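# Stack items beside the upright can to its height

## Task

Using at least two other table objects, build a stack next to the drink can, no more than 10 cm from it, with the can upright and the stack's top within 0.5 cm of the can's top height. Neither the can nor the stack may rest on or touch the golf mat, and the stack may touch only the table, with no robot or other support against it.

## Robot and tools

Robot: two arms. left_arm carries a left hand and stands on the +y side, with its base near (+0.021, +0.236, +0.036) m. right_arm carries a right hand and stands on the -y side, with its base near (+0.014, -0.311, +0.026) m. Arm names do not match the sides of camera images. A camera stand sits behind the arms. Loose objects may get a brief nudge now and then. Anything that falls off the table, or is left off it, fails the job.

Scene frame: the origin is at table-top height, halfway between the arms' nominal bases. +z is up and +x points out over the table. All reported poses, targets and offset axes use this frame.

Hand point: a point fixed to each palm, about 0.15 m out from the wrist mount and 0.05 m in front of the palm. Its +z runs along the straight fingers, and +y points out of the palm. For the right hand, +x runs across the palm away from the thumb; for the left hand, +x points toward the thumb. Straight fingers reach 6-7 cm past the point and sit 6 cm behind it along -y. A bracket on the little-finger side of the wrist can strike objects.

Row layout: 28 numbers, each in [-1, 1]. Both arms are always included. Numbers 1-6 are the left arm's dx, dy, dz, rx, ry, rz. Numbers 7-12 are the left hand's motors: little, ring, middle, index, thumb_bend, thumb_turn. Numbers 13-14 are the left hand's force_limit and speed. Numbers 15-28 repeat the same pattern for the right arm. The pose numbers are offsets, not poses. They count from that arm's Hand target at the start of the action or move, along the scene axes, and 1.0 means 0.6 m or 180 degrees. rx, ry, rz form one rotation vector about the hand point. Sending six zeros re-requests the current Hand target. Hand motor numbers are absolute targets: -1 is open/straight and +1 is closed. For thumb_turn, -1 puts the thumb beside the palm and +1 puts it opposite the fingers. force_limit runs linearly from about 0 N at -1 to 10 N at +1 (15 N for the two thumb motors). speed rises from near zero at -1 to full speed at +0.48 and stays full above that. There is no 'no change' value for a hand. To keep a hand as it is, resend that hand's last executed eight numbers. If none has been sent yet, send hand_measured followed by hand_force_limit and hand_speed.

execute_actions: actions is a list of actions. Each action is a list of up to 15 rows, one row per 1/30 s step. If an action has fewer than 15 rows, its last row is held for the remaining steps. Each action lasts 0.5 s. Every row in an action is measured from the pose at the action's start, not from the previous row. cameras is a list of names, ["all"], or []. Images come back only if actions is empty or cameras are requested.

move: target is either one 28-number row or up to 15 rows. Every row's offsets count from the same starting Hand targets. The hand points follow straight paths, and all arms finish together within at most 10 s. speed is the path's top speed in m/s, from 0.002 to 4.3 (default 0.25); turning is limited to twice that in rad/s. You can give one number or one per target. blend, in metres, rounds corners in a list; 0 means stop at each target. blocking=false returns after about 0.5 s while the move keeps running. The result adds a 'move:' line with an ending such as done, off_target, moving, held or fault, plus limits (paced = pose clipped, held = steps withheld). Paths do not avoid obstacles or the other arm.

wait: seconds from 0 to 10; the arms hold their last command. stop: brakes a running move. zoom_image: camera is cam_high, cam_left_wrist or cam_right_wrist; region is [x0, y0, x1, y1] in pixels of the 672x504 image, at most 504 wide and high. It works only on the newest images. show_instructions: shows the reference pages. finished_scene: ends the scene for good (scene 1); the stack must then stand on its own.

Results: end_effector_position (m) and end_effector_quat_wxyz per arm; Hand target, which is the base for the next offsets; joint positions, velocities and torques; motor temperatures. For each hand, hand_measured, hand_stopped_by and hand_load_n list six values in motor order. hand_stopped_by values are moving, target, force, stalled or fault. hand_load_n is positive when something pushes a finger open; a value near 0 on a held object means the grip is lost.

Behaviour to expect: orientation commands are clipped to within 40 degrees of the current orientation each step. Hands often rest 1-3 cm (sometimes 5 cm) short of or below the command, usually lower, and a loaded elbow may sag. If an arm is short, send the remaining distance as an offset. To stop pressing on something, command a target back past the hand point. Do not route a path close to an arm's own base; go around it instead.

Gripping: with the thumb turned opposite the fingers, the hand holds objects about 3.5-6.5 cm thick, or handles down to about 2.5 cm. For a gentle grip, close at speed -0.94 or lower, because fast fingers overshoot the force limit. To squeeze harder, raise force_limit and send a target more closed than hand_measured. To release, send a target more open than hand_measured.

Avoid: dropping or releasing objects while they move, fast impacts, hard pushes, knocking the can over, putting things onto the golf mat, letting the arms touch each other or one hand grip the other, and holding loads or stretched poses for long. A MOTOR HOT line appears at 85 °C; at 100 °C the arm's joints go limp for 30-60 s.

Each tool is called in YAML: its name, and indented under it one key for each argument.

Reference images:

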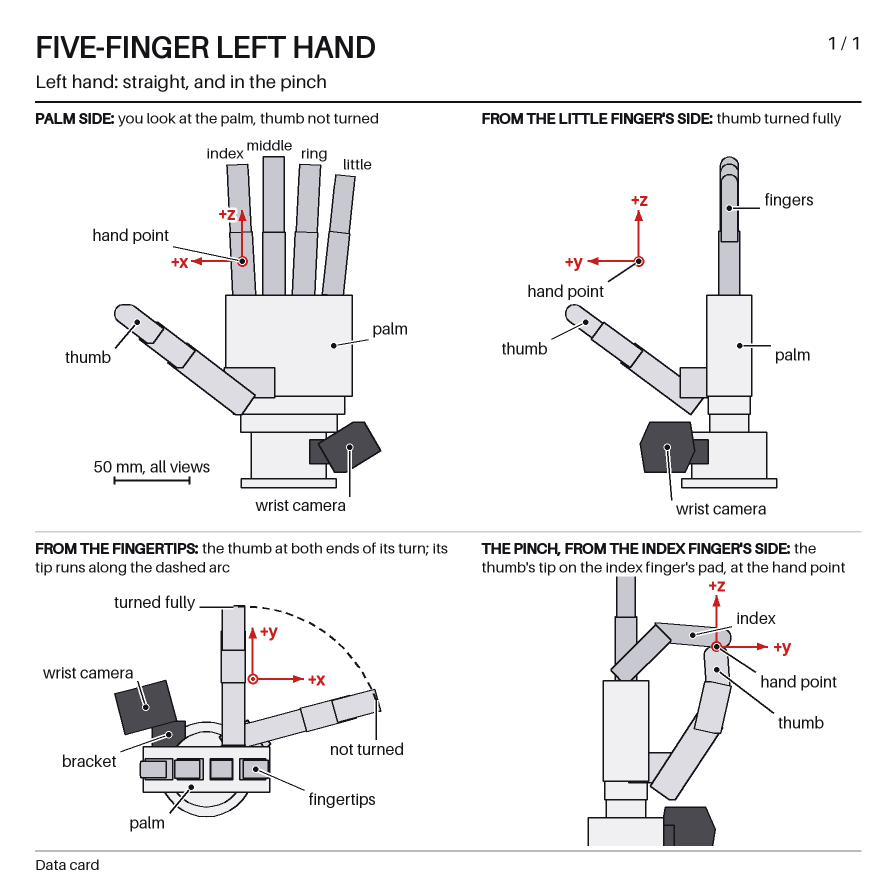

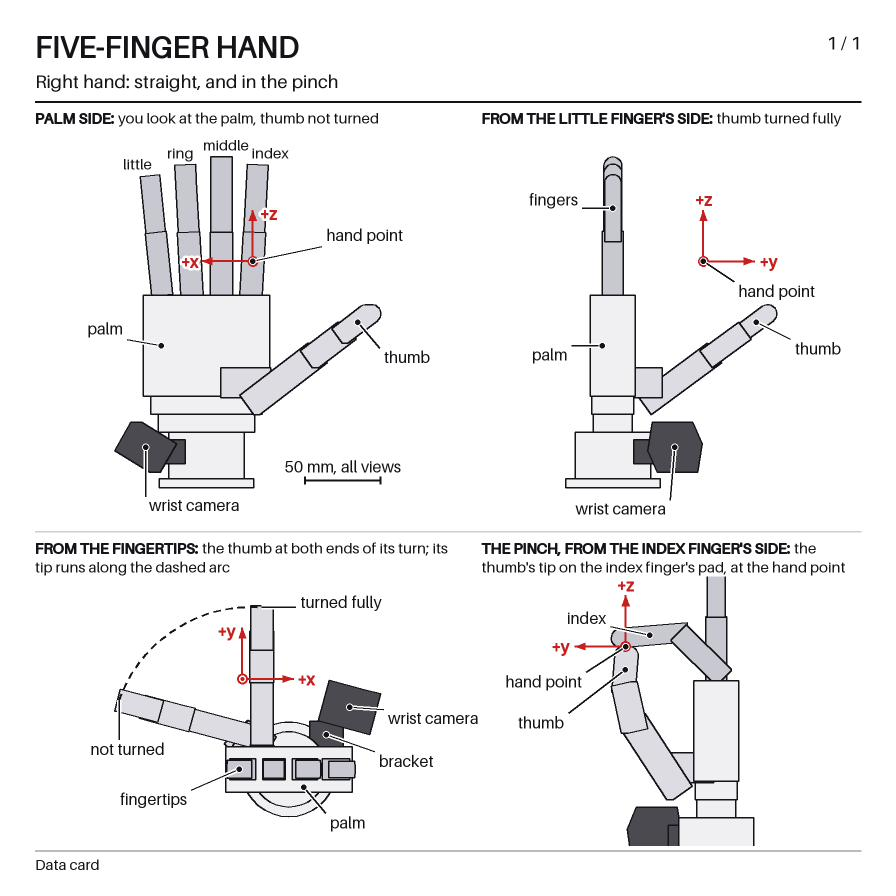

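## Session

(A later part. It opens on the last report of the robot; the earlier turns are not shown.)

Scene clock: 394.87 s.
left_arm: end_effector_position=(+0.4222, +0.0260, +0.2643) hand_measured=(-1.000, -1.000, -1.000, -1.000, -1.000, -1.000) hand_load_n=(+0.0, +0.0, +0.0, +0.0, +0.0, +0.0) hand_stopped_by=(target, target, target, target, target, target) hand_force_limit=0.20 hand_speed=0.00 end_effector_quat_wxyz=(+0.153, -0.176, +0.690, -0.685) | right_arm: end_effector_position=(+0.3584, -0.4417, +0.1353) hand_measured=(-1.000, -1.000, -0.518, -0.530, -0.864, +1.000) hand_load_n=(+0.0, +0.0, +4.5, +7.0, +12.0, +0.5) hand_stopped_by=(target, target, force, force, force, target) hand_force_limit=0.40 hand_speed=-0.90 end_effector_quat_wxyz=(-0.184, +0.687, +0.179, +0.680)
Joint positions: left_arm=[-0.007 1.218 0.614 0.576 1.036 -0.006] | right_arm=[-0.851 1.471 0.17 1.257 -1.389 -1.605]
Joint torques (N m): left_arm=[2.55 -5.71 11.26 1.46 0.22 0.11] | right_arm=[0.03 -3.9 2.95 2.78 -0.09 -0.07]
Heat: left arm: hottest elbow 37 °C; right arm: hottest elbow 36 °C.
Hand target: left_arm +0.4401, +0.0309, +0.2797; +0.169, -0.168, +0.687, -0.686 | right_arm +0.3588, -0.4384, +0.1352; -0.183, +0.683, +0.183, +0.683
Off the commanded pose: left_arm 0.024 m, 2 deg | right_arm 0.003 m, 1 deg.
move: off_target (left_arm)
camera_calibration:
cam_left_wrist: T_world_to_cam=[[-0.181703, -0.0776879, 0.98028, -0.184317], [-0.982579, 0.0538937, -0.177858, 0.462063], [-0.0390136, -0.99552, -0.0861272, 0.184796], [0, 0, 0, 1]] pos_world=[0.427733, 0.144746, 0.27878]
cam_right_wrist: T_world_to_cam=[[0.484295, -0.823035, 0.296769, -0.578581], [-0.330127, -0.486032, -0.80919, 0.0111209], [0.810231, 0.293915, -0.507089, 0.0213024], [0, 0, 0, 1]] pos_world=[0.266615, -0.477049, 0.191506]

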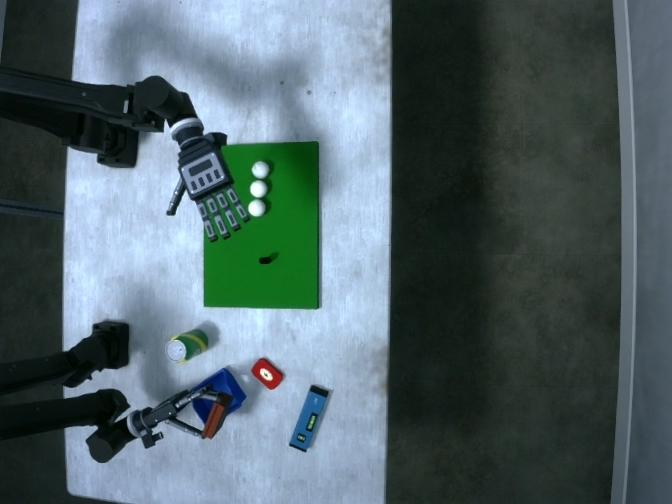

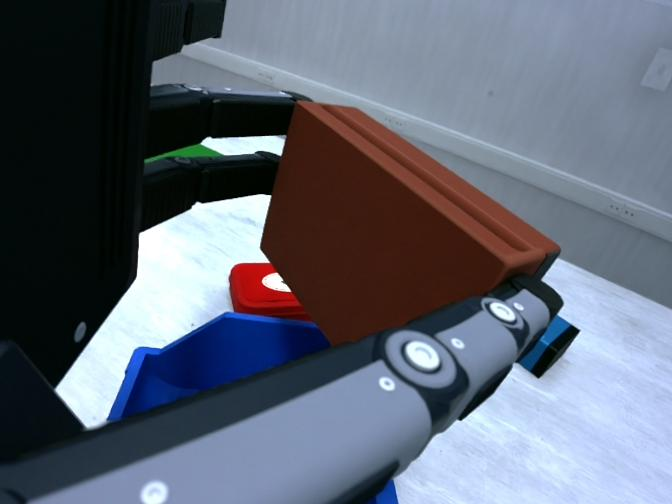

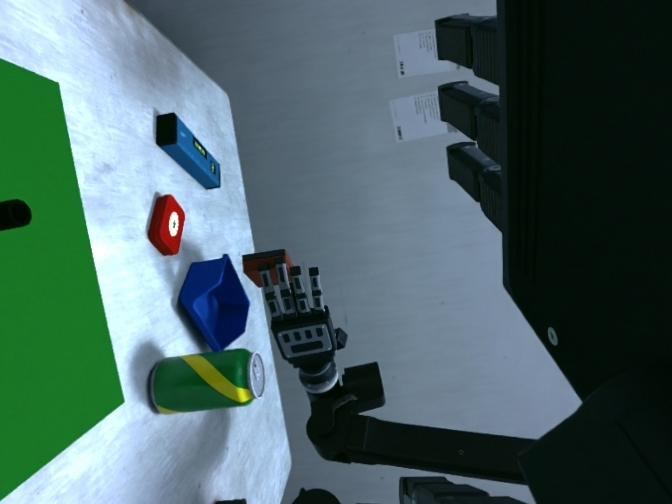

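move:
  target: [0,0,0,0,0,0,-1,-1,-1,-1,-1,-1,0.2,0, 0.003,0.006,-0.025,0,0,0,-1,-1,0.1,0.1,-0.5,1,0.4,-0.9]
  speed: 0.05
  cameras: ["cam_high","cam_left_wrist","cam_right_wrist"]

zoom_image:
  camera: "cam_high"
  region: [180, 360, 260, 440]

zoom_image:
  camera: "cam_right_wrist"
  region: [160, 220, 360, 380]

Scene clock: 397.67 s.
left_arm: end_effector_position=(+0.4222, +0.0260, +0.2643) hand_measured=(-1.000, -1.000, -1.000, -1.000, -1.000, -1.000) hand_load_n=(+0.0, -0.5, +0.0, +0.0, +0.0, -0.5) hand_stopped_by=(target, target, target, target, target, target) hand_force_limit=0.20 hand_speed=0.00 end_effector_quat_wxyz=(+0.153, -0.176, +0.690, -0.685) | right_arm: end_effector_position=(+0.3595, -0.4404, +0.1201) hand_measured=(-1.000, -1.000, -0.518, -0.530, -0.864, +1.000) hand_load_n=(+0.0, +0.0, +4.5, +6.5, +12.0, +0.5) hand_stopped_by=(target, target, force, force, force, target) hand_force_limit=0.40 hand_speed=-0.90 end_effector_quat_wxyz=(-0.182, +0.687, +0.176, +0.681)
Joint positions: left_arm=[-0.007 1.218 0.614 0.576 1.036 -0.006] | right_arm=[-0.841 1.598 0.164 1.406 -1.374 -1.588]
Joint torques (N m): left_arm=[2.49 -5.71 11.26 1.46 0.22 0.11] | right_arm=[0.62 -4.42 1.96 2.78 -0.04 -0.07]
Heat: left arm: hottest elbow 37 °C; right arm: hottest elbow 36 °C.
Hand target: left_arm +0.4401, +0.0309, +0.2797; +0.169, -0.168, +0.687, -0.686 | right_arm +0.3606, -0.4349, +0.1202; -0.183, +0.683, +0.183, +0.683
Off the commanded pose: left_arm 0.024 m, 2 deg | right_arm 0.006 m, 1 deg.
move: off_target (left_arm)
camera_calibration:
cam_left_wrist: T_world_to_cam=[[-0.181703, -0.0776879, 0.98028, -0.184317], [-0.982579, 0.0538937, -0.177858, 0.462063], [-0.0390136, -0.99552, -0.0861272, 0.184796], [0, 0, 0, 1]] pos_world=[0.427733, 0.144746, 0.27878]
cam_right_wrist: T_world_to_cam=[[0.47878, -0.826194, 0.29694, -0.57295], [-0.331043, -0.483153, -0.810539, 0.00156571], [0.81313, 0.28977, -0.50483, 0.00912771], [0, 0, 0, 1]] pos_world=[0.267413, -0.475257, 0.176009]

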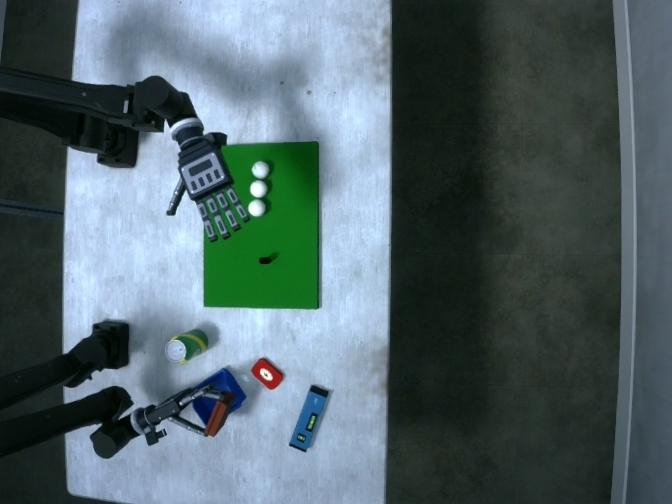

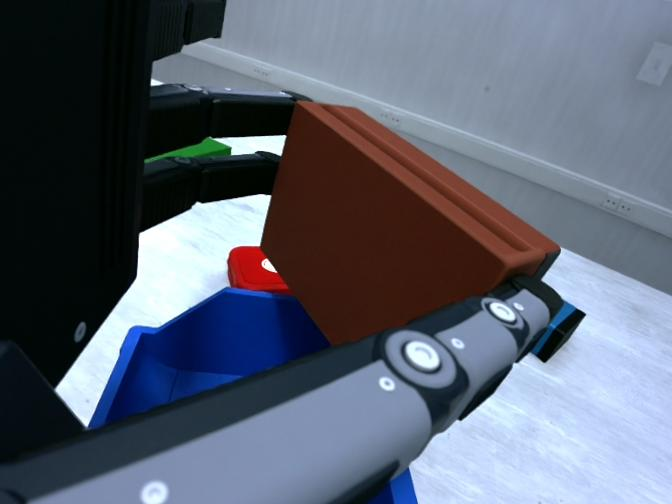

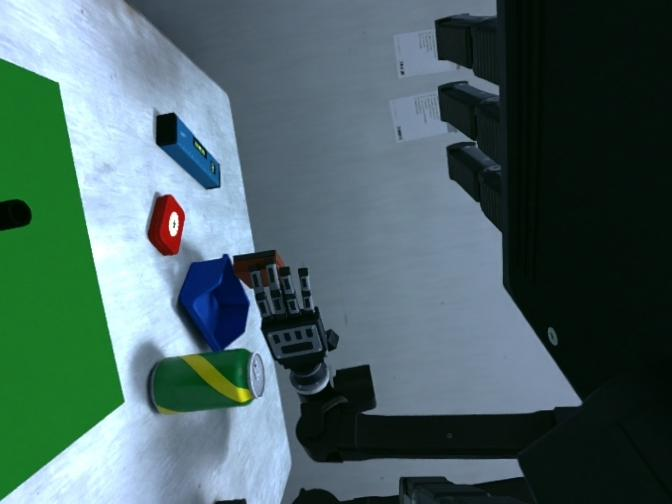

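Scaled by 6.300.

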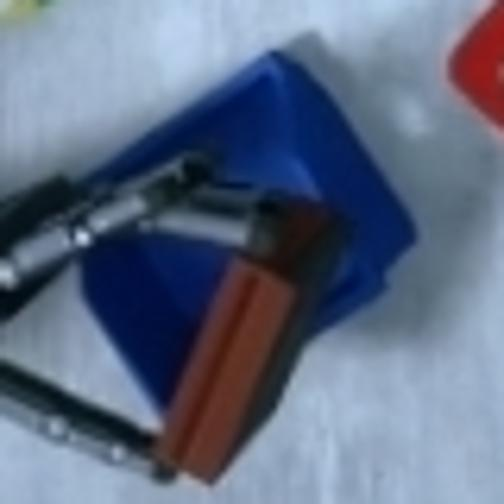

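Scaled by 2.520.

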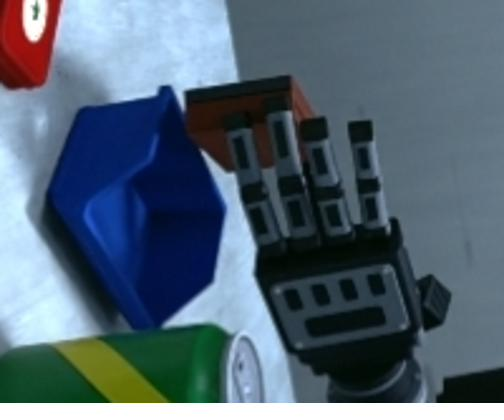

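move:
  target: [0,0,0,0,0,0,-1,-1,-1,-1,-1,-1,0.2,0, 0.0,0.0,-0.02,0,0,0,-1,-1,0.1,0.1,-0.5,1,0.4,-0.9]
  speed: 0.04
  cameras: ["cam_left_wrist","cam_right_wrist"]

zoom_image:
  camera: "cam_high"
  region: [180, 360, 260, 440]

zoom_image:
  camera: "cam_right_wrist"
  region: [160, 220, 360, 380]

Scene clock: 399.63 s.
left_arm: end_effector_position=(+0.4222, +0.0260, +0.2643) hand_measured=(-1.000, -1.000, -1.000, -1.000, -1.000, -1.000) hand_load_n=(+0.0, +0.0, +0.0, +0.0, +0.0, +0.0) hand_stopped_by=(target, target, target, target, target, target) hand_force_limit=0.20 hand_speed=0.00 end_effector_quat_wxyz=(+0.153, -0.176, +0.690, -0.685) | right_arm: end_effector_position=(+0.3590, -0.4396, +0.1075) hand_measured=(-1.000, -1.000, -0.518, -0.530, -0.864, +1.000) hand_load_n=(+0.0, +0.0, +4.5, +7.0, +12.0, +1.0) hand_stopped_by=(target, target, force, force, force, target) hand_force_limit=0.40 hand_speed=-0.90 end_effector_quat_wxyz=(-0.183, +0.687, +0.175, +0.681)
Joint positions: left_arm=[-0.007 1.218 0.614 0.576 1.036 -0.006] | right_arm=[-0.841 1.689 0.164 1.494 -1.374 -1.588]
Joint torques (N m): left_arm=[2.55 -5.71 11.25 1.46 0.22 0.11] | right_arm=[0.62 -4.84 1.39 2.81 -0.04 -0.12]
Heat: left arm: hottest elbow 37 °C; right arm: hottest elbow 35 °C.
Hand target: left_arm +0.4401, +0.0309, +0.2797; +0.169, -0.168, +0.687, -0.686 | right_arm +0.3606, -0.4350, +0.1082; -0.183, +0.683, +0.183, +0.683
Off the commanded pose: left_arm 0.024 m, 2 deg | right_arm 0.005 m, 1 deg.
move: off_target (left_arm)
camera_calibration:
cam_left_wrist: T_world_to_cam=[[-0.181703, -0.0776879, 0.98028, -0.184317], [-0.982579, 0.0538937, -0.177858, 0.462063], [-0.0390136, -0.99552, -0.0861272, 0.184796], [0, 0, 0, 1]] pos_world=[0.427733, 0.144746, 0.27878]
cam_right_wrist: T_world_to_cam=[[0.479778, -0.826762, 0.293729, -0.568592], [-0.332691, -0.481202, -0.811025, -0.00688416], [0.811868, 0.291391, -0.505927, 0.00430304], [0, 0, 0, 1]] pos_world=[0.267015, -0.474657, 0.163606]
Images, in order (width x height): cam_left_wrist 672x504, cam_right_wrist 672x504.

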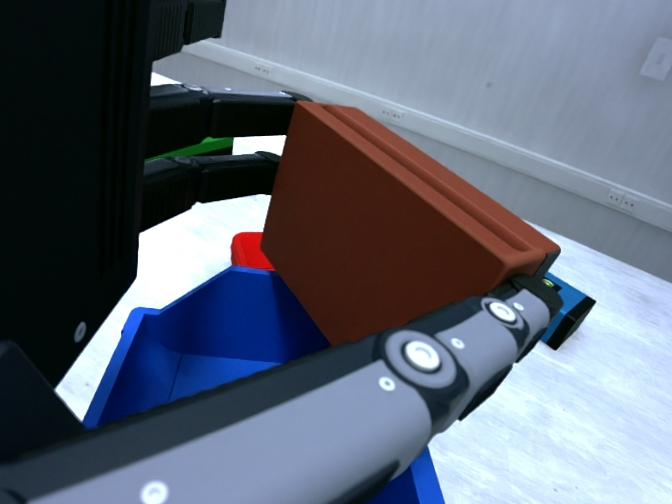

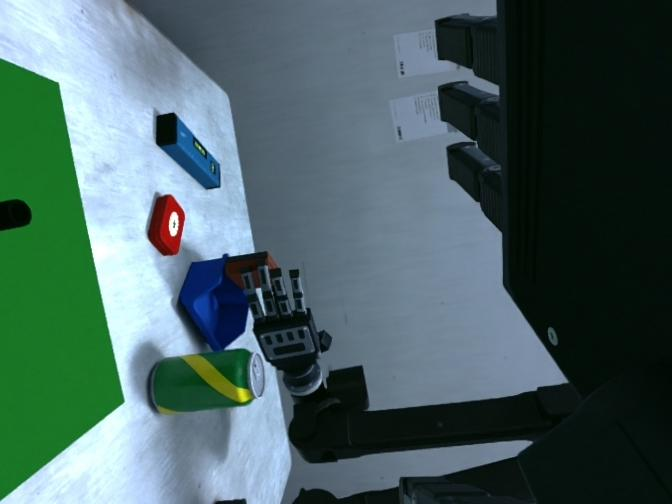

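This scene's latest camera images include none from cam_high. They are from: cam_left_wrist, cam_right_wrist. cam_high's image comes with the result of a call that names it in "cameras".

Scaled by 2.520.

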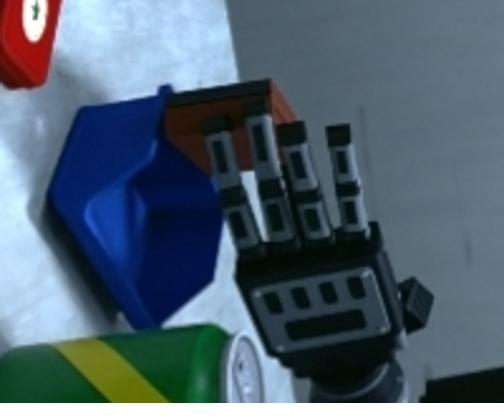

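move:
  target: [0,0,0,0,0,0,-1,-1,-1,-1,-1,-1,0.2,0, 0.0,0.0,-0.01,0,0,0,-1,-1,0.1,0.1,-0.5,1,0.4,-0.9]
  speed: 0.04
  cameras: ["all"]

zoom_image:
  camera: "cam_high"
  region: [180, 360, 260, 440]

zoom_image:
  camera: "cam_right_wrist"
  region: [160, 230, 300, 370]

zoom_image:
  camera: "cam_left_wrist"
  region: [80, 200, 500, 504]

Scene clock: 401.37 s.
left_arm: end_effector_position=(+0.4222, +0.0260, +0.2643) hand_measured=(-1.000, -1.000, -1.000, -1.000, -1.000, -1.000) hand_load_n=(+0.0, +0.0, -0.5, +0.0, +0.0, -0.5) hand_stopped_by=(target, target, target, target, target, target) hand_force_limit=0.20 hand_speed=0.00 end_effector_quat_wxyz=(+0.153, -0.176, +0.690, -0.685) | right_arm: end_effector_position=(+0.3590, -0.4394, +0.1052) hand_measured=(-1.000, -1.000, -0.518, -0.530, -0.864, +1.000) hand_load_n=(+0.0, +0.0, +5.0, +6.5, +12.0, -1.5) hand_stopped_by=(target, target, force, force, force, target) hand_force_limit=0.40 hand_speed=-0.90 end_effector_quat_wxyz=(-0.177, +0.684, +0.182, +0.684)
Joint positions: left_arm=[-0.007 1.218 0.614 0.576 1.036 -0.006] | right_arm=[-0.84 1.733 0.164 1.556 -1.374 -1.588]
Joint torques (N m): left_arm=[2.55 -5.71 11.26 1.46 0.21 0.11] | right_arm=[0.62 -4.54 1.21 2.18 -0.02 -0.04]
Heat: left arm: hottest elbow 37 °C; right arm: hottest elbow 35 °C.
Hand target: left_arm +0.4401, +0.0309, +0.2797; +0.169, -0.168, +0.687, -0.686 | right_arm +0.3606, -0.4349, +0.1023; -0.183, +0.683, +0.183, +0.683
Off the commanded pose: left_arm 0.024 m, 2 deg | right_arm 0.006 m, 1 deg.
move: off_target (left_arm)
camera_calibration:
cam_left_wrist: T_world_to_cam=[[-0.181703, -0.0776879, 0.98028, -0.184317], [-0.982579, 0.0538937, -0.177858, 0.462063], [-0.0390136, -0.99552, -0.0861272, 0.184796], [0, 0, 0, 1]] pos_world=[0.427733, 0.144746, 0.27878]
cam_right_wrist: T_world_to_cam=[[0.476287, -0.822209, 0.311647, -0.566418], [-0.322415, -0.49305, -0.808053, -0.0179282], [0.818046, 0.284385, -0.499926, -0.00282538], [0, 0, 0, 1]] pos_world=[0.266308, -0.473749, 0.160623]

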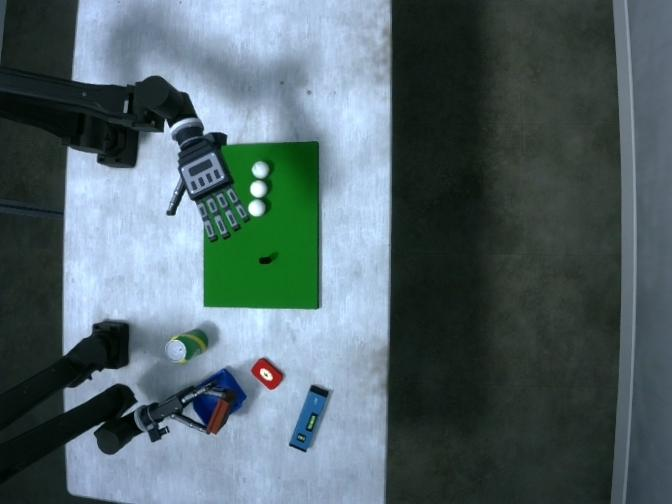

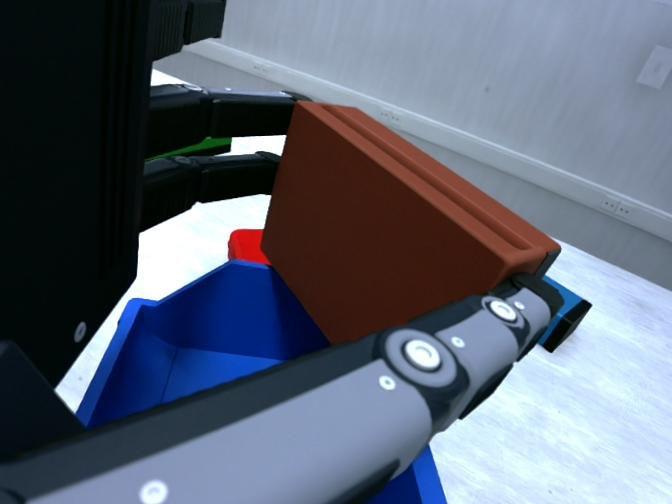

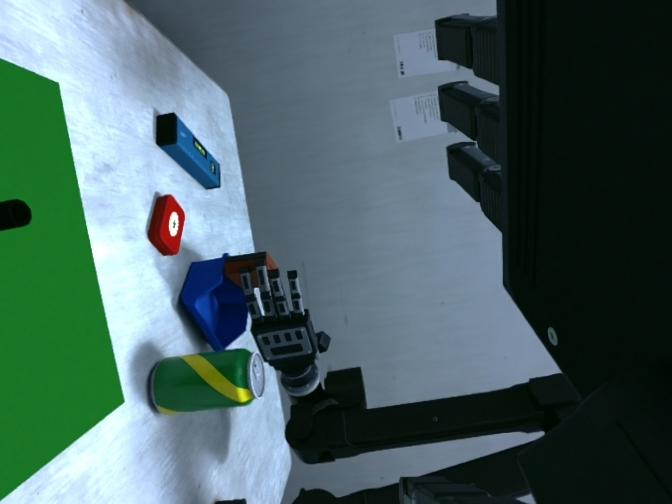

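Scaled by 6.300.

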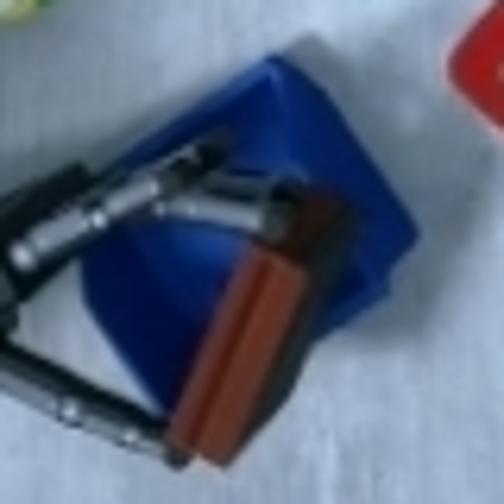

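Scaled by 3.600.

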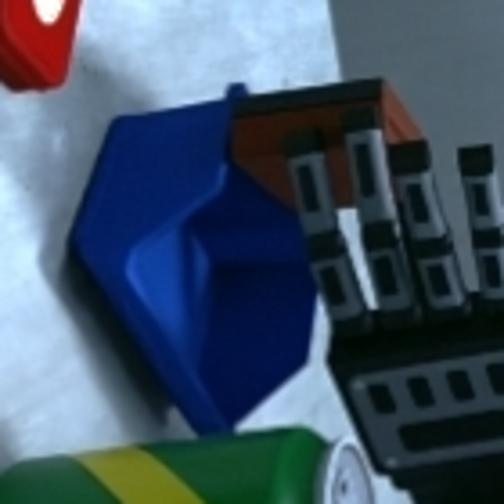

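Scaled by 1.200.

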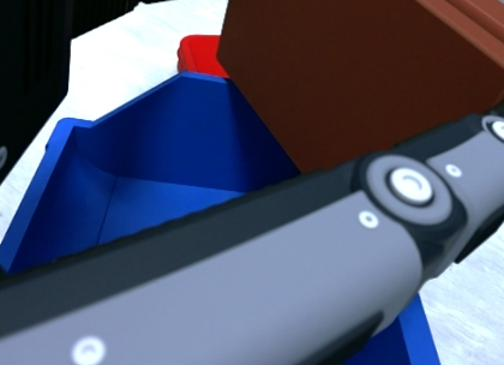

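move:
  target:
    - [0,0,0,0,0,0,-1,-1,-1,-1,-1,-1,0.2,0, 0.0,0.0,-0.006,0,0,0,-1,-1,0.1,0.1,-0.5,1,0.4,-0.9]
    - [0,0,0,0,0,0,-1,-1,-1,-1,-1,-1,0.2,0, 0.0,0.0,-0.004,0,0,0,-1,-1,-0.62,-0.62,-0.93,1,0.0,-0.93]
  speed: 0.04
  cameras: ["all"]

zoom_image:
  camera: "cam_high"
  region: [180, 360, 260, 440]

zoom_image:
  camera: "cam_right_wrist"
  region: [160, 230, 300, 370]

Scene clock: 404.17 s.
left_arm: end_effector_position=(+0.4222, +0.0260, +0.2643) hand_measured=(-1.000, -1.000, -1.000, -1.000, -1.000, -1.000) hand_load_n=(+0.0, +0.0, +0.0, +0.0, +0.5, -0.5) hand_stopped_by=(target, target, target, target, target, target) hand_force_limit=0.20 hand_speed=0.00 end_effector_quat_wxyz=(+0.153, -0.176, +0.690, -0.685) | right_arm: end_effector_position=(+0.3590, -0.4393, +0.1037) hand_measured=(-1.000, -1.000, -0.620, -0.620, -0.930, +1.000) hand_load_n=(+0.0, +0.0, +0.0, +0.0, +0.0, +0.5) hand_stopped_by=(target, target, target, target, target, target) hand_force_limit=0.00 hand_speed=-0.93 end_effector_quat_wxyz=(-0.175, +0.684, +0.185, +0.684)
Joint positions: left_arm=[-0.007 1.218 0.614 0.576 1.036 -0.006] | right_arm=[-0.84 1.746 0.164 1.568 -1.374 -1.598]
Joint torques (N m): left_arm=[2.55 -5.71 11.25 1.47 0.22 0.11] | right_arm=[0.56 -4.6 1.2 2.03 -0.02 -0.05]
Heat: left arm: hottest elbow 37 °C; right arm: hottest elbow 35 °C.
Hand target: left_arm +0.4401, +0.0309, +0.2797; +0.169, -0.168, +0.687, -0.686 | right_arm +0.3606, -0.4349, +0.0998; -0.183, +0.683, +0.183, +0.683
Off the commanded pose: left_arm 0.024 m, 2 deg | right_arm 0.006 m, 1 deg.
joint sent to its limit (right arm) — joint 4 (wrist pitch), upper limit. The joint targets still meet the commanded pose.
move: off_target (left_arm)
camera_calibration:
cam_left_wrist: T_world_to_cam=[[-0.181703, -0.0776879, 0.98028, -0.184317], [-0.982579, 0.0538937, -0.177858, 0.462063], [-0.0390136, -0.99552, -0.0861272, 0.184796], [0, 0, 0, 1]] pos_world=[0.427733, 0.144746, 0.27878]
cam_right_wrist: T_world_to_cam=[[0.475479, -0.819749, 0.319265, -0.565243], [-0.319369, -0.499001, -0.805606, -0.0230494], [0.819709, 0.281086, -0.499067, -0.00574147], [0, 0, 0, 1]] pos_world=[0.266106, -0.473245, 0.159028]

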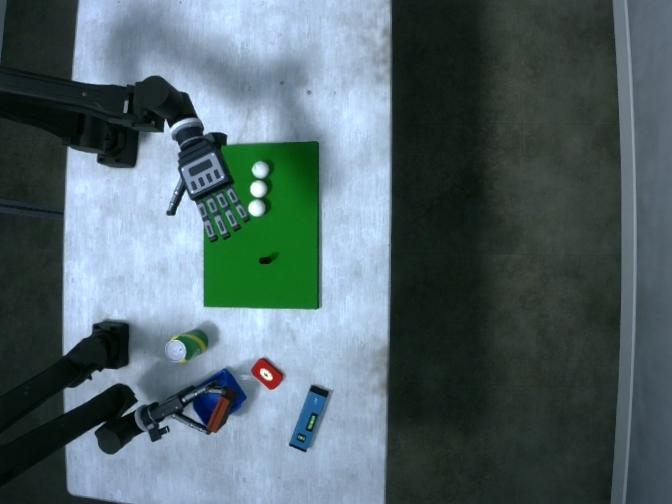

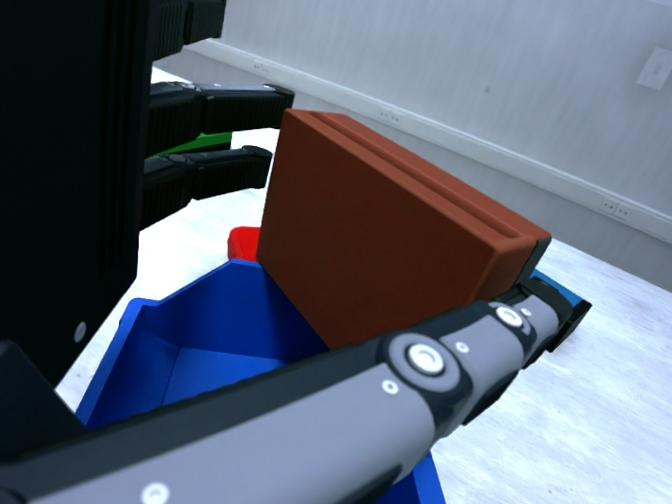

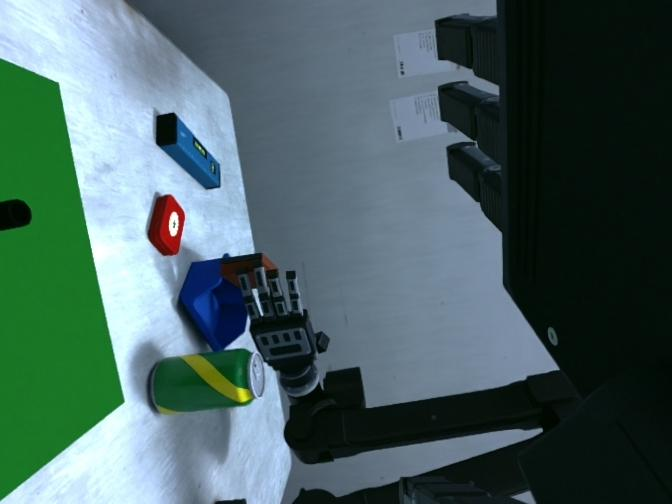

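Scaled by 6.300.

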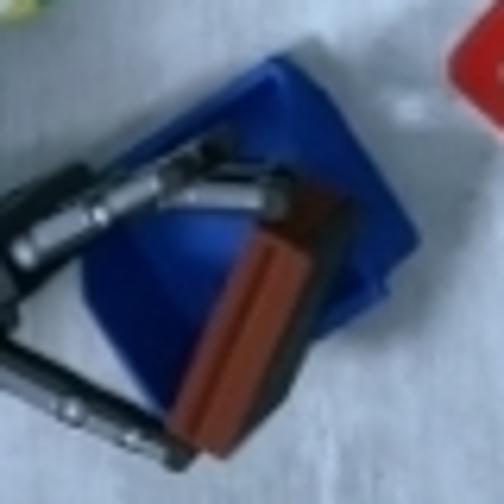

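Scaled by 3.600.

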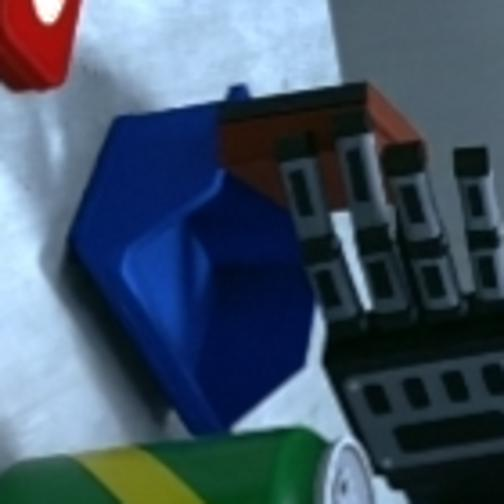

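move:
  target:
    - [0,0,0,0,0,0,-1,-1,-1,-1,-1,-1,0.2,0, 0.0,0.0,0.0,0,0,0,-1,-1,-1,-1,-1,1,0.0,-0.6]
    - [0,0,0,0,0,0,-1,-1,-1,-1,-1,-1,0.2,0, -0.011,-0.022,0.004,0,0,0,-1,-1,-1,-1,-1,1,0.0,-0.6]
  speed: 0.05
  cameras: ["all"]

zoom_image:
  camera: "cam_high"
  region: [180, 360, 260, 440]

Scene clock: 408.03 s.
left_arm: end_effector_position=(+0.4222, +0.0260, +0.2643) hand_measured=(-1.000, -1.000, -1.000, -1.000, -1.000, -1.000) hand_load_n=(+0.0, +0.0, +0.0, +0.0, +0.0, +0.0) hand_stopped_by=(target, target, target, target, target, target) hand_force_limit=0.20 hand_speed=0.00 end_effector_quat_wxyz=(+0.153, -0.176, +0.690, -0.685) | right_arm: end_effector_position=(+0.3526, -0.4396, +0.1034) hand_measured=(-1.000, -1.000, -1.000, -1.000, -1.000, +1.000) hand_load_n=(+0.0, +0.0, +0.0, +0.0, +0.0, +0.5) hand_stopped_by=(target, target, target, target, target, target) hand_force_limit=0.00 hand_speed=-0.60 end_effector_quat_wxyz=(-0.184, +0.682, +0.189, +0.682)
Joint positions: left_arm=[-0.007 1.218 0.614 0.576 1.036 -0.006] | right_arm=[-0.871 1.746 0.164 1.568 -1.426 -1.591]
Joint torques (N m): left_arm=[2.55 -5.71 11.26 1.47 0.22 0.11] | right_arm=[-1.85 -5.07 2.29 1.72 -0.3 0]
Heat: left arm: hottest elbow 38 °C; right arm: hottest elbow 34 °C.
Hand target: left_arm +0.4401, +0.0309, +0.2797; +0.169, -0.168, +0.687, -0.686 | right_arm +0.3540, -0.4482, +0.1022; -0.183, +0.683, +0.183, +0.683
Off the commanded pose: left_arm 0.024 m, 2 deg | right_arm 0.009 m, 1 deg.
move: off_target (left_arm)
camera_calibration:
cam_left_wrist: T_world_to_cam=[[-0.181703, -0.0776879, 0.98028, -0.184317], [-0.982579, 0.0538937, -0.177858, 0.462063], [-0.0390136, -0.99552, -0.0861272, 0.184796], [0, 0, 0, 1]] pos_world=[0.427733, 0.144746, 0.27878]
cam_right_wrist: T_world_to_cam=[[0.492874, -0.811993, 0.312639, -0.564356], [-0.311577, -0.500194, -0.807915, -0.0285185], [0.812401, 0.30079, -0.49953, 0.01066], [0, 0, 0, 1]] pos_world=[0.260611, -0.475724, 0.158724]

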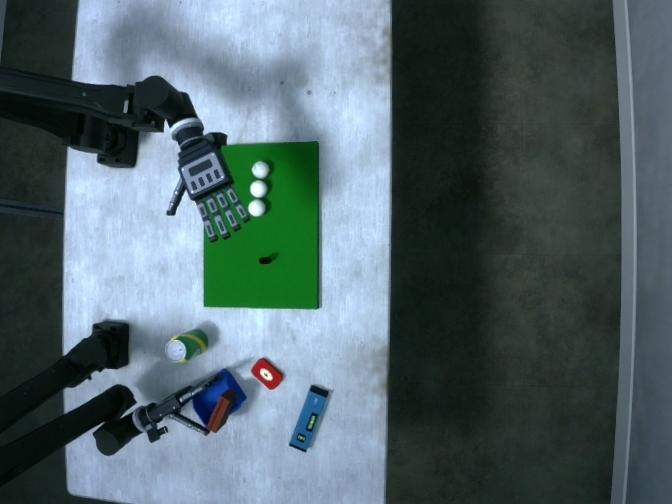

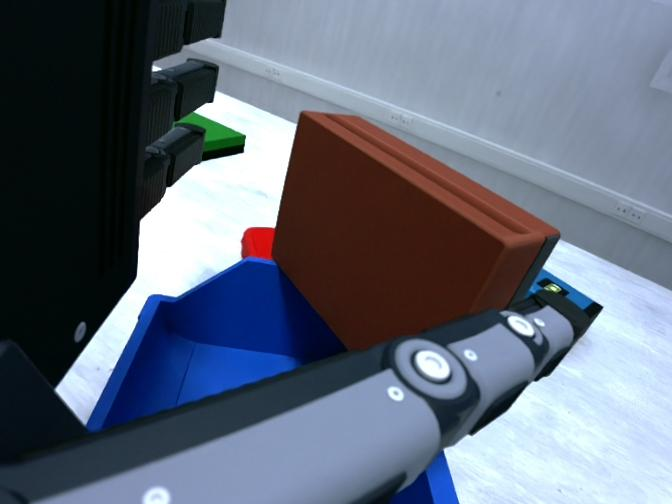

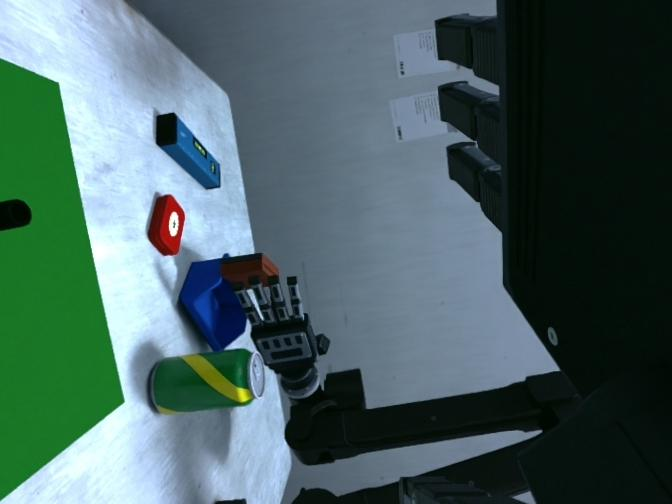

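Scaled by 6.300.

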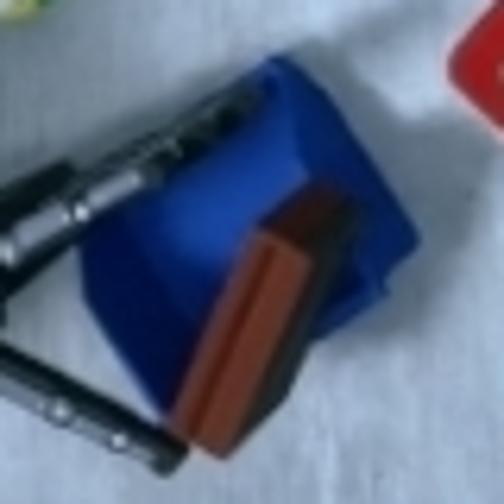

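move:
  target:
    - [0,0,0,0,0,0,-1,-1,-1,-1,-1,-1,0.2,0, -0.11,0.03,0.0,0,0,0,-1,-1,-1,-1,-1,1,0.0,-0.6]
    - [0,0,0,0,0,0,-1,-1,-1,-1,-1,-1,0.2,0, -0.14,0.03,0.25,0,0,0,-1,-1,-1,-1,-1,1,0.0,-0.6]
  speed: [0.07,0.15]
  cameras: ["all"]

zoom_image:
  camera: "cam_high"
  region: [160, 330, 260, 440]

zoom_image:
  camera: "cam_right_wrist"
  region: [130, 230, 310, 430]

Scene clock: 409.87 s.
left_arm: end_effector_position=(+0.4222, +0.0260, +0.2643) hand_measured=(-1.000, -1.000, -1.000, -1.000, -1.000, -1.000) hand_load_n=(+0.0, +0.0, +0.0, +0.0, +0.0, -0.5) hand_stopped_by=(target, target, target, target, target, target) hand_force_limit=0.20 hand_speed=0.00 end_effector_quat_wxyz=(+0.153, -0.176, +0.690, -0.685) | right_arm: end_effector_position=(+0.3062, -0.4302, +0.0960) hand_measured=(-1.000, -1.000, -1.000, -1.000, -1.000, +1.000) hand_load_n=(+0.0, +0.0, +0.0, +0.0, +0.0, +0.0) hand_stopped_by=(target, target, target, target, target, target) hand_force_limit=0.00 hand_speed=-0.60 end_effector_quat_wxyz=(-0.192, +0.689, +0.164, +0.680)
Joint positions: left_arm=[-0.007 1.218 0.614 0.576 1.036 -0.006] | right_arm=[-1.022 1.744 0.068 1.568 -1.552 -1.637]
Joint torques (N m): left_arm=[2.49 -5.71 11.26 1.46 0.22 0.11] | right_arm=[-0.03 -5.07 1.03 1.51 -0.19 -0.07]
Heat: left arm: hottest elbow 38 °C; right arm: hottest elbow 34 °C.
Hand target: left_arm +0.4401, +0.0309, +0.2797; +0.169, -0.168, +0.687, -0.686 | right_arm +0.3094, -0.4319, +0.0965; -0.193, +0.688, +0.168, +0.680 (not the last commanded pose)
Off the commanded pose: left_arm 0.024 m, 2 deg | right_arm 0.160 m, 3 deg.
move: held (right_arm; a check stopped the path), off_target (left_arm); path passed 0 of 2 targets; limits=held
pose unreachable (right arm): on one or more control steps of this call, first in action 0 (counted from 0), this arm could not follow its commanded pose, so it was not sent that pose on those steps. It may still have moved: this result reports where it is.
cause: moving toward the commanded pose would bring two parts of the arm too close to each other (joints 2 (shoulder) and 3 (elbow) lie between them).
camera_calibration:
cam_left_wrist: T_world_to_cam=[[-0.181703, -0.0776879, 0.98028, -0.184317], [-0.982579, 0.0538937, -0.177858, 0.462063], [-0.0390136, -0.99552, -0.0861272, 0.184796], [0, 0, 0, 1]] pos_world=[0.427733, 0.144746, 0.27878]
cam_right_wrist: T_world_to_cam=[[0.479412, -0.836124, 0.266572, -0.533513], [-0.343037, -0.458129, -0.820027, -0.0153326], [0.807768, 0.301687, -0.506454, 0.0443119], [0, 0, 0, 1]] pos_world=[0.214719, -0.466475, 0.152089]

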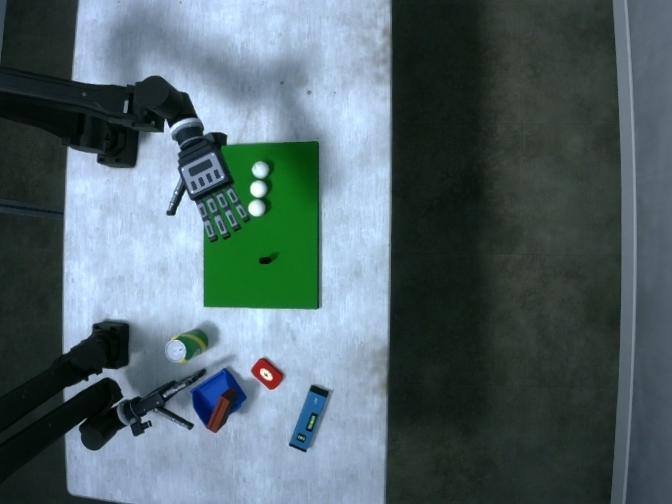

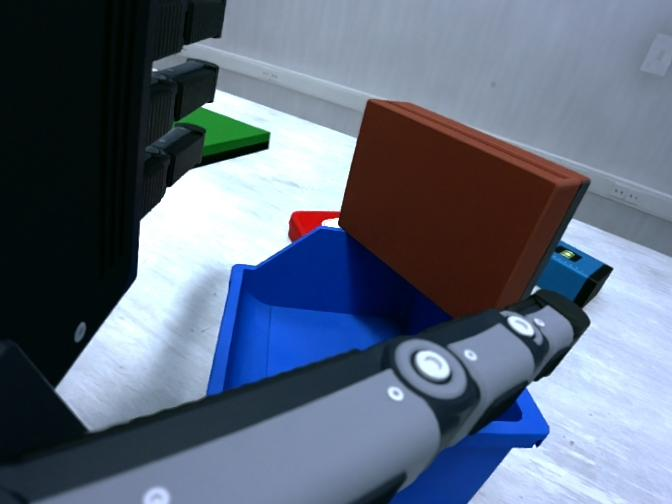

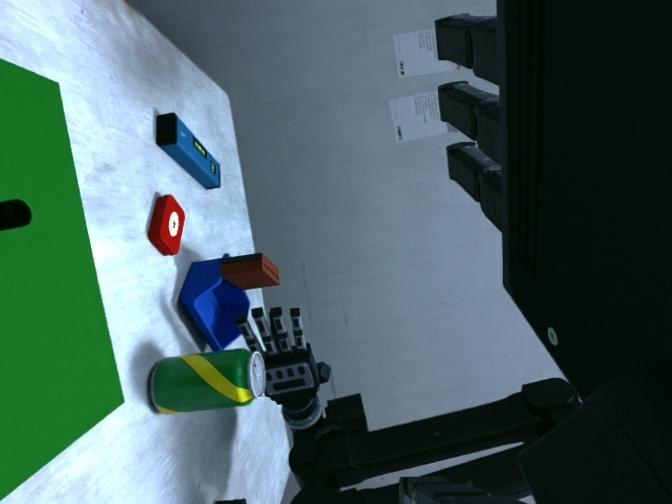

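Scaled by 4.582.

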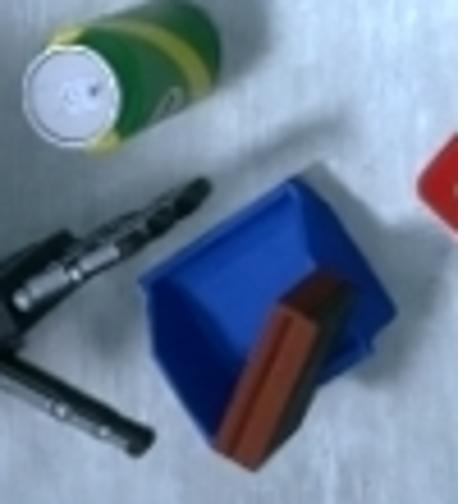

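Scaled by 2.520.

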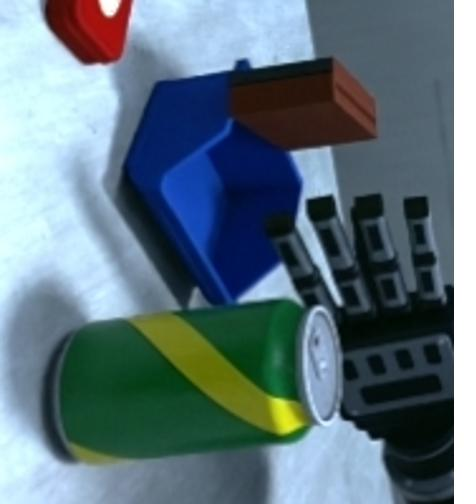

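move:
  target:
    - [0,0,0,0,0,0,-1,-1,-1,-1,-1,-1,0.2,0, -0.0,0.0,0.13,0,0,0,-1,-1,-1,-1,-1,1,0.0,-0.6]
    - [0,0,0,0,0,0,-1,-1,-1,-1,-1,-1,0.2,0, -0.0,0.0,0.3,0,0,0,-1,-1,-1,-1,-1,1,0.0,-0.6]
  speed: [0.1,0.15]
  cameras: ["all"]

Scene clock: 413.97 s.
left_arm: end_effector_position=(+0.4222, +0.0260, +0.2643) hand_measured=(-1.000, -1.000, -1.000, -1.000, -1.000, -1.000) hand_load_n=(+0.0, +0.0, +0.0, +0.0, +0.0, -0.5) hand_stopped_by=(target, target, target, target, target, target) hand_force_limit=0.20 hand_speed=0.00 end_effector_quat_wxyz=(+0.153, -0.176, +0.690, -0.685) | right_arm: end_effector_position=(+0.3036, -0.4243, +0.2551) hand_measured=(-1.000, -1.000, -1.000, -1.000, -1.000, +1.000) hand_load_n=(+0.0, +0.0, +0.0, +0.0, +0.0, +0.0) hand_stopped_by=(target, target, target, target, target, target) hand_force_limit=0.00 hand_speed=-0.60 end_effector_quat_wxyz=(-0.208, +0.687, +0.152, +0.680)
Joint positions: left_arm=[-0.007 1.218 0.614 0.576 1.036 -0.006] | right_arm=[-1.022 0.879 0.176 1.345 -1.553 -0.849]
Joint torques (N m): left_arm=[2.49 -5.71 11.25 1.46 0.22 0.11] | right_arm=[-0.38 -1.38 10.76 0.9 0.23 0.01]
Heat: left arm: hottest elbow 38 °C; right arm: hottest elbow 34 °C.
Hand target: left_arm +0.4401, +0.0309, +0.2797; +0.169, -0.168, +0.687, -0.686 | right_arm +0.3094, -0.4320, +0.2765; -0.193, +0.688, +0.168, +0.680
Off the commanded pose: left_arm 0.024 m, 2 deg | right_arm 0.023 m, 3 deg.
joint sent to its limit (right arm) — joint 5 (wrist yaw), lower limit. The joint targets still meet the commanded pose.
move: off_target (left_arm, right_arm)
camera_calibration:
cam_left_wrist: T_world_to_cam=[[-0.181703, -0.0776879, 0.98028, -0.184317], [-0.982579, 0.0538937, -0.177858, 0.462063], [-0.0390136, -0.99552, -0.0861272, 0.184796], [0, 0, 0, 1]] pos_world=[0.427733, 0.144746, 0.27878]
cam_right_wrist: T_world_to_cam=[[0.485617, -0.843372, 0.23, -0.565327], [-0.347081, -0.427495, -0.834735, 0.1349], [0.802316, 0.325533, -0.500317, 0.135396], [0, 0, 0, 1]] pos_world=[0.212724, -0.463188, 0.310372]

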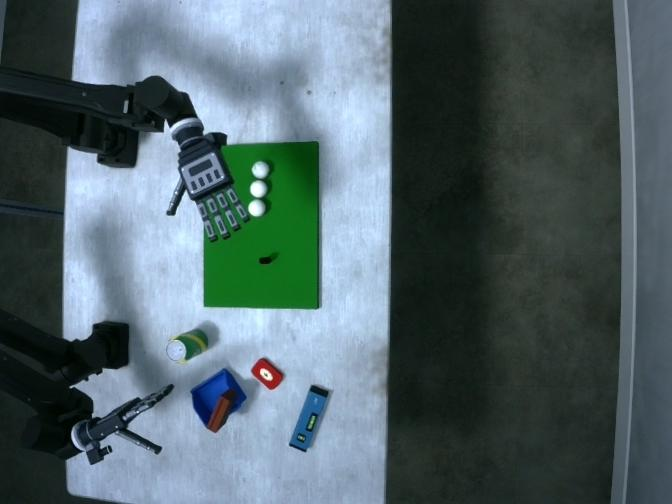

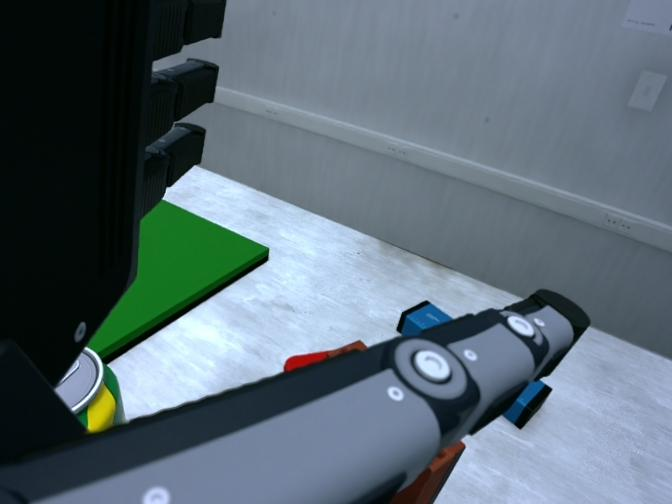

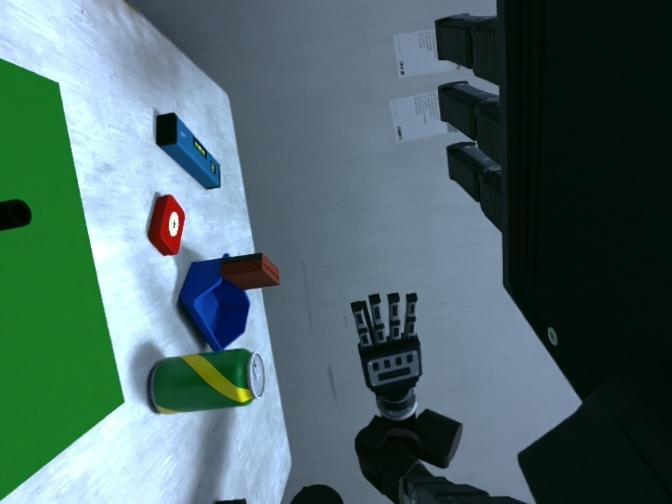

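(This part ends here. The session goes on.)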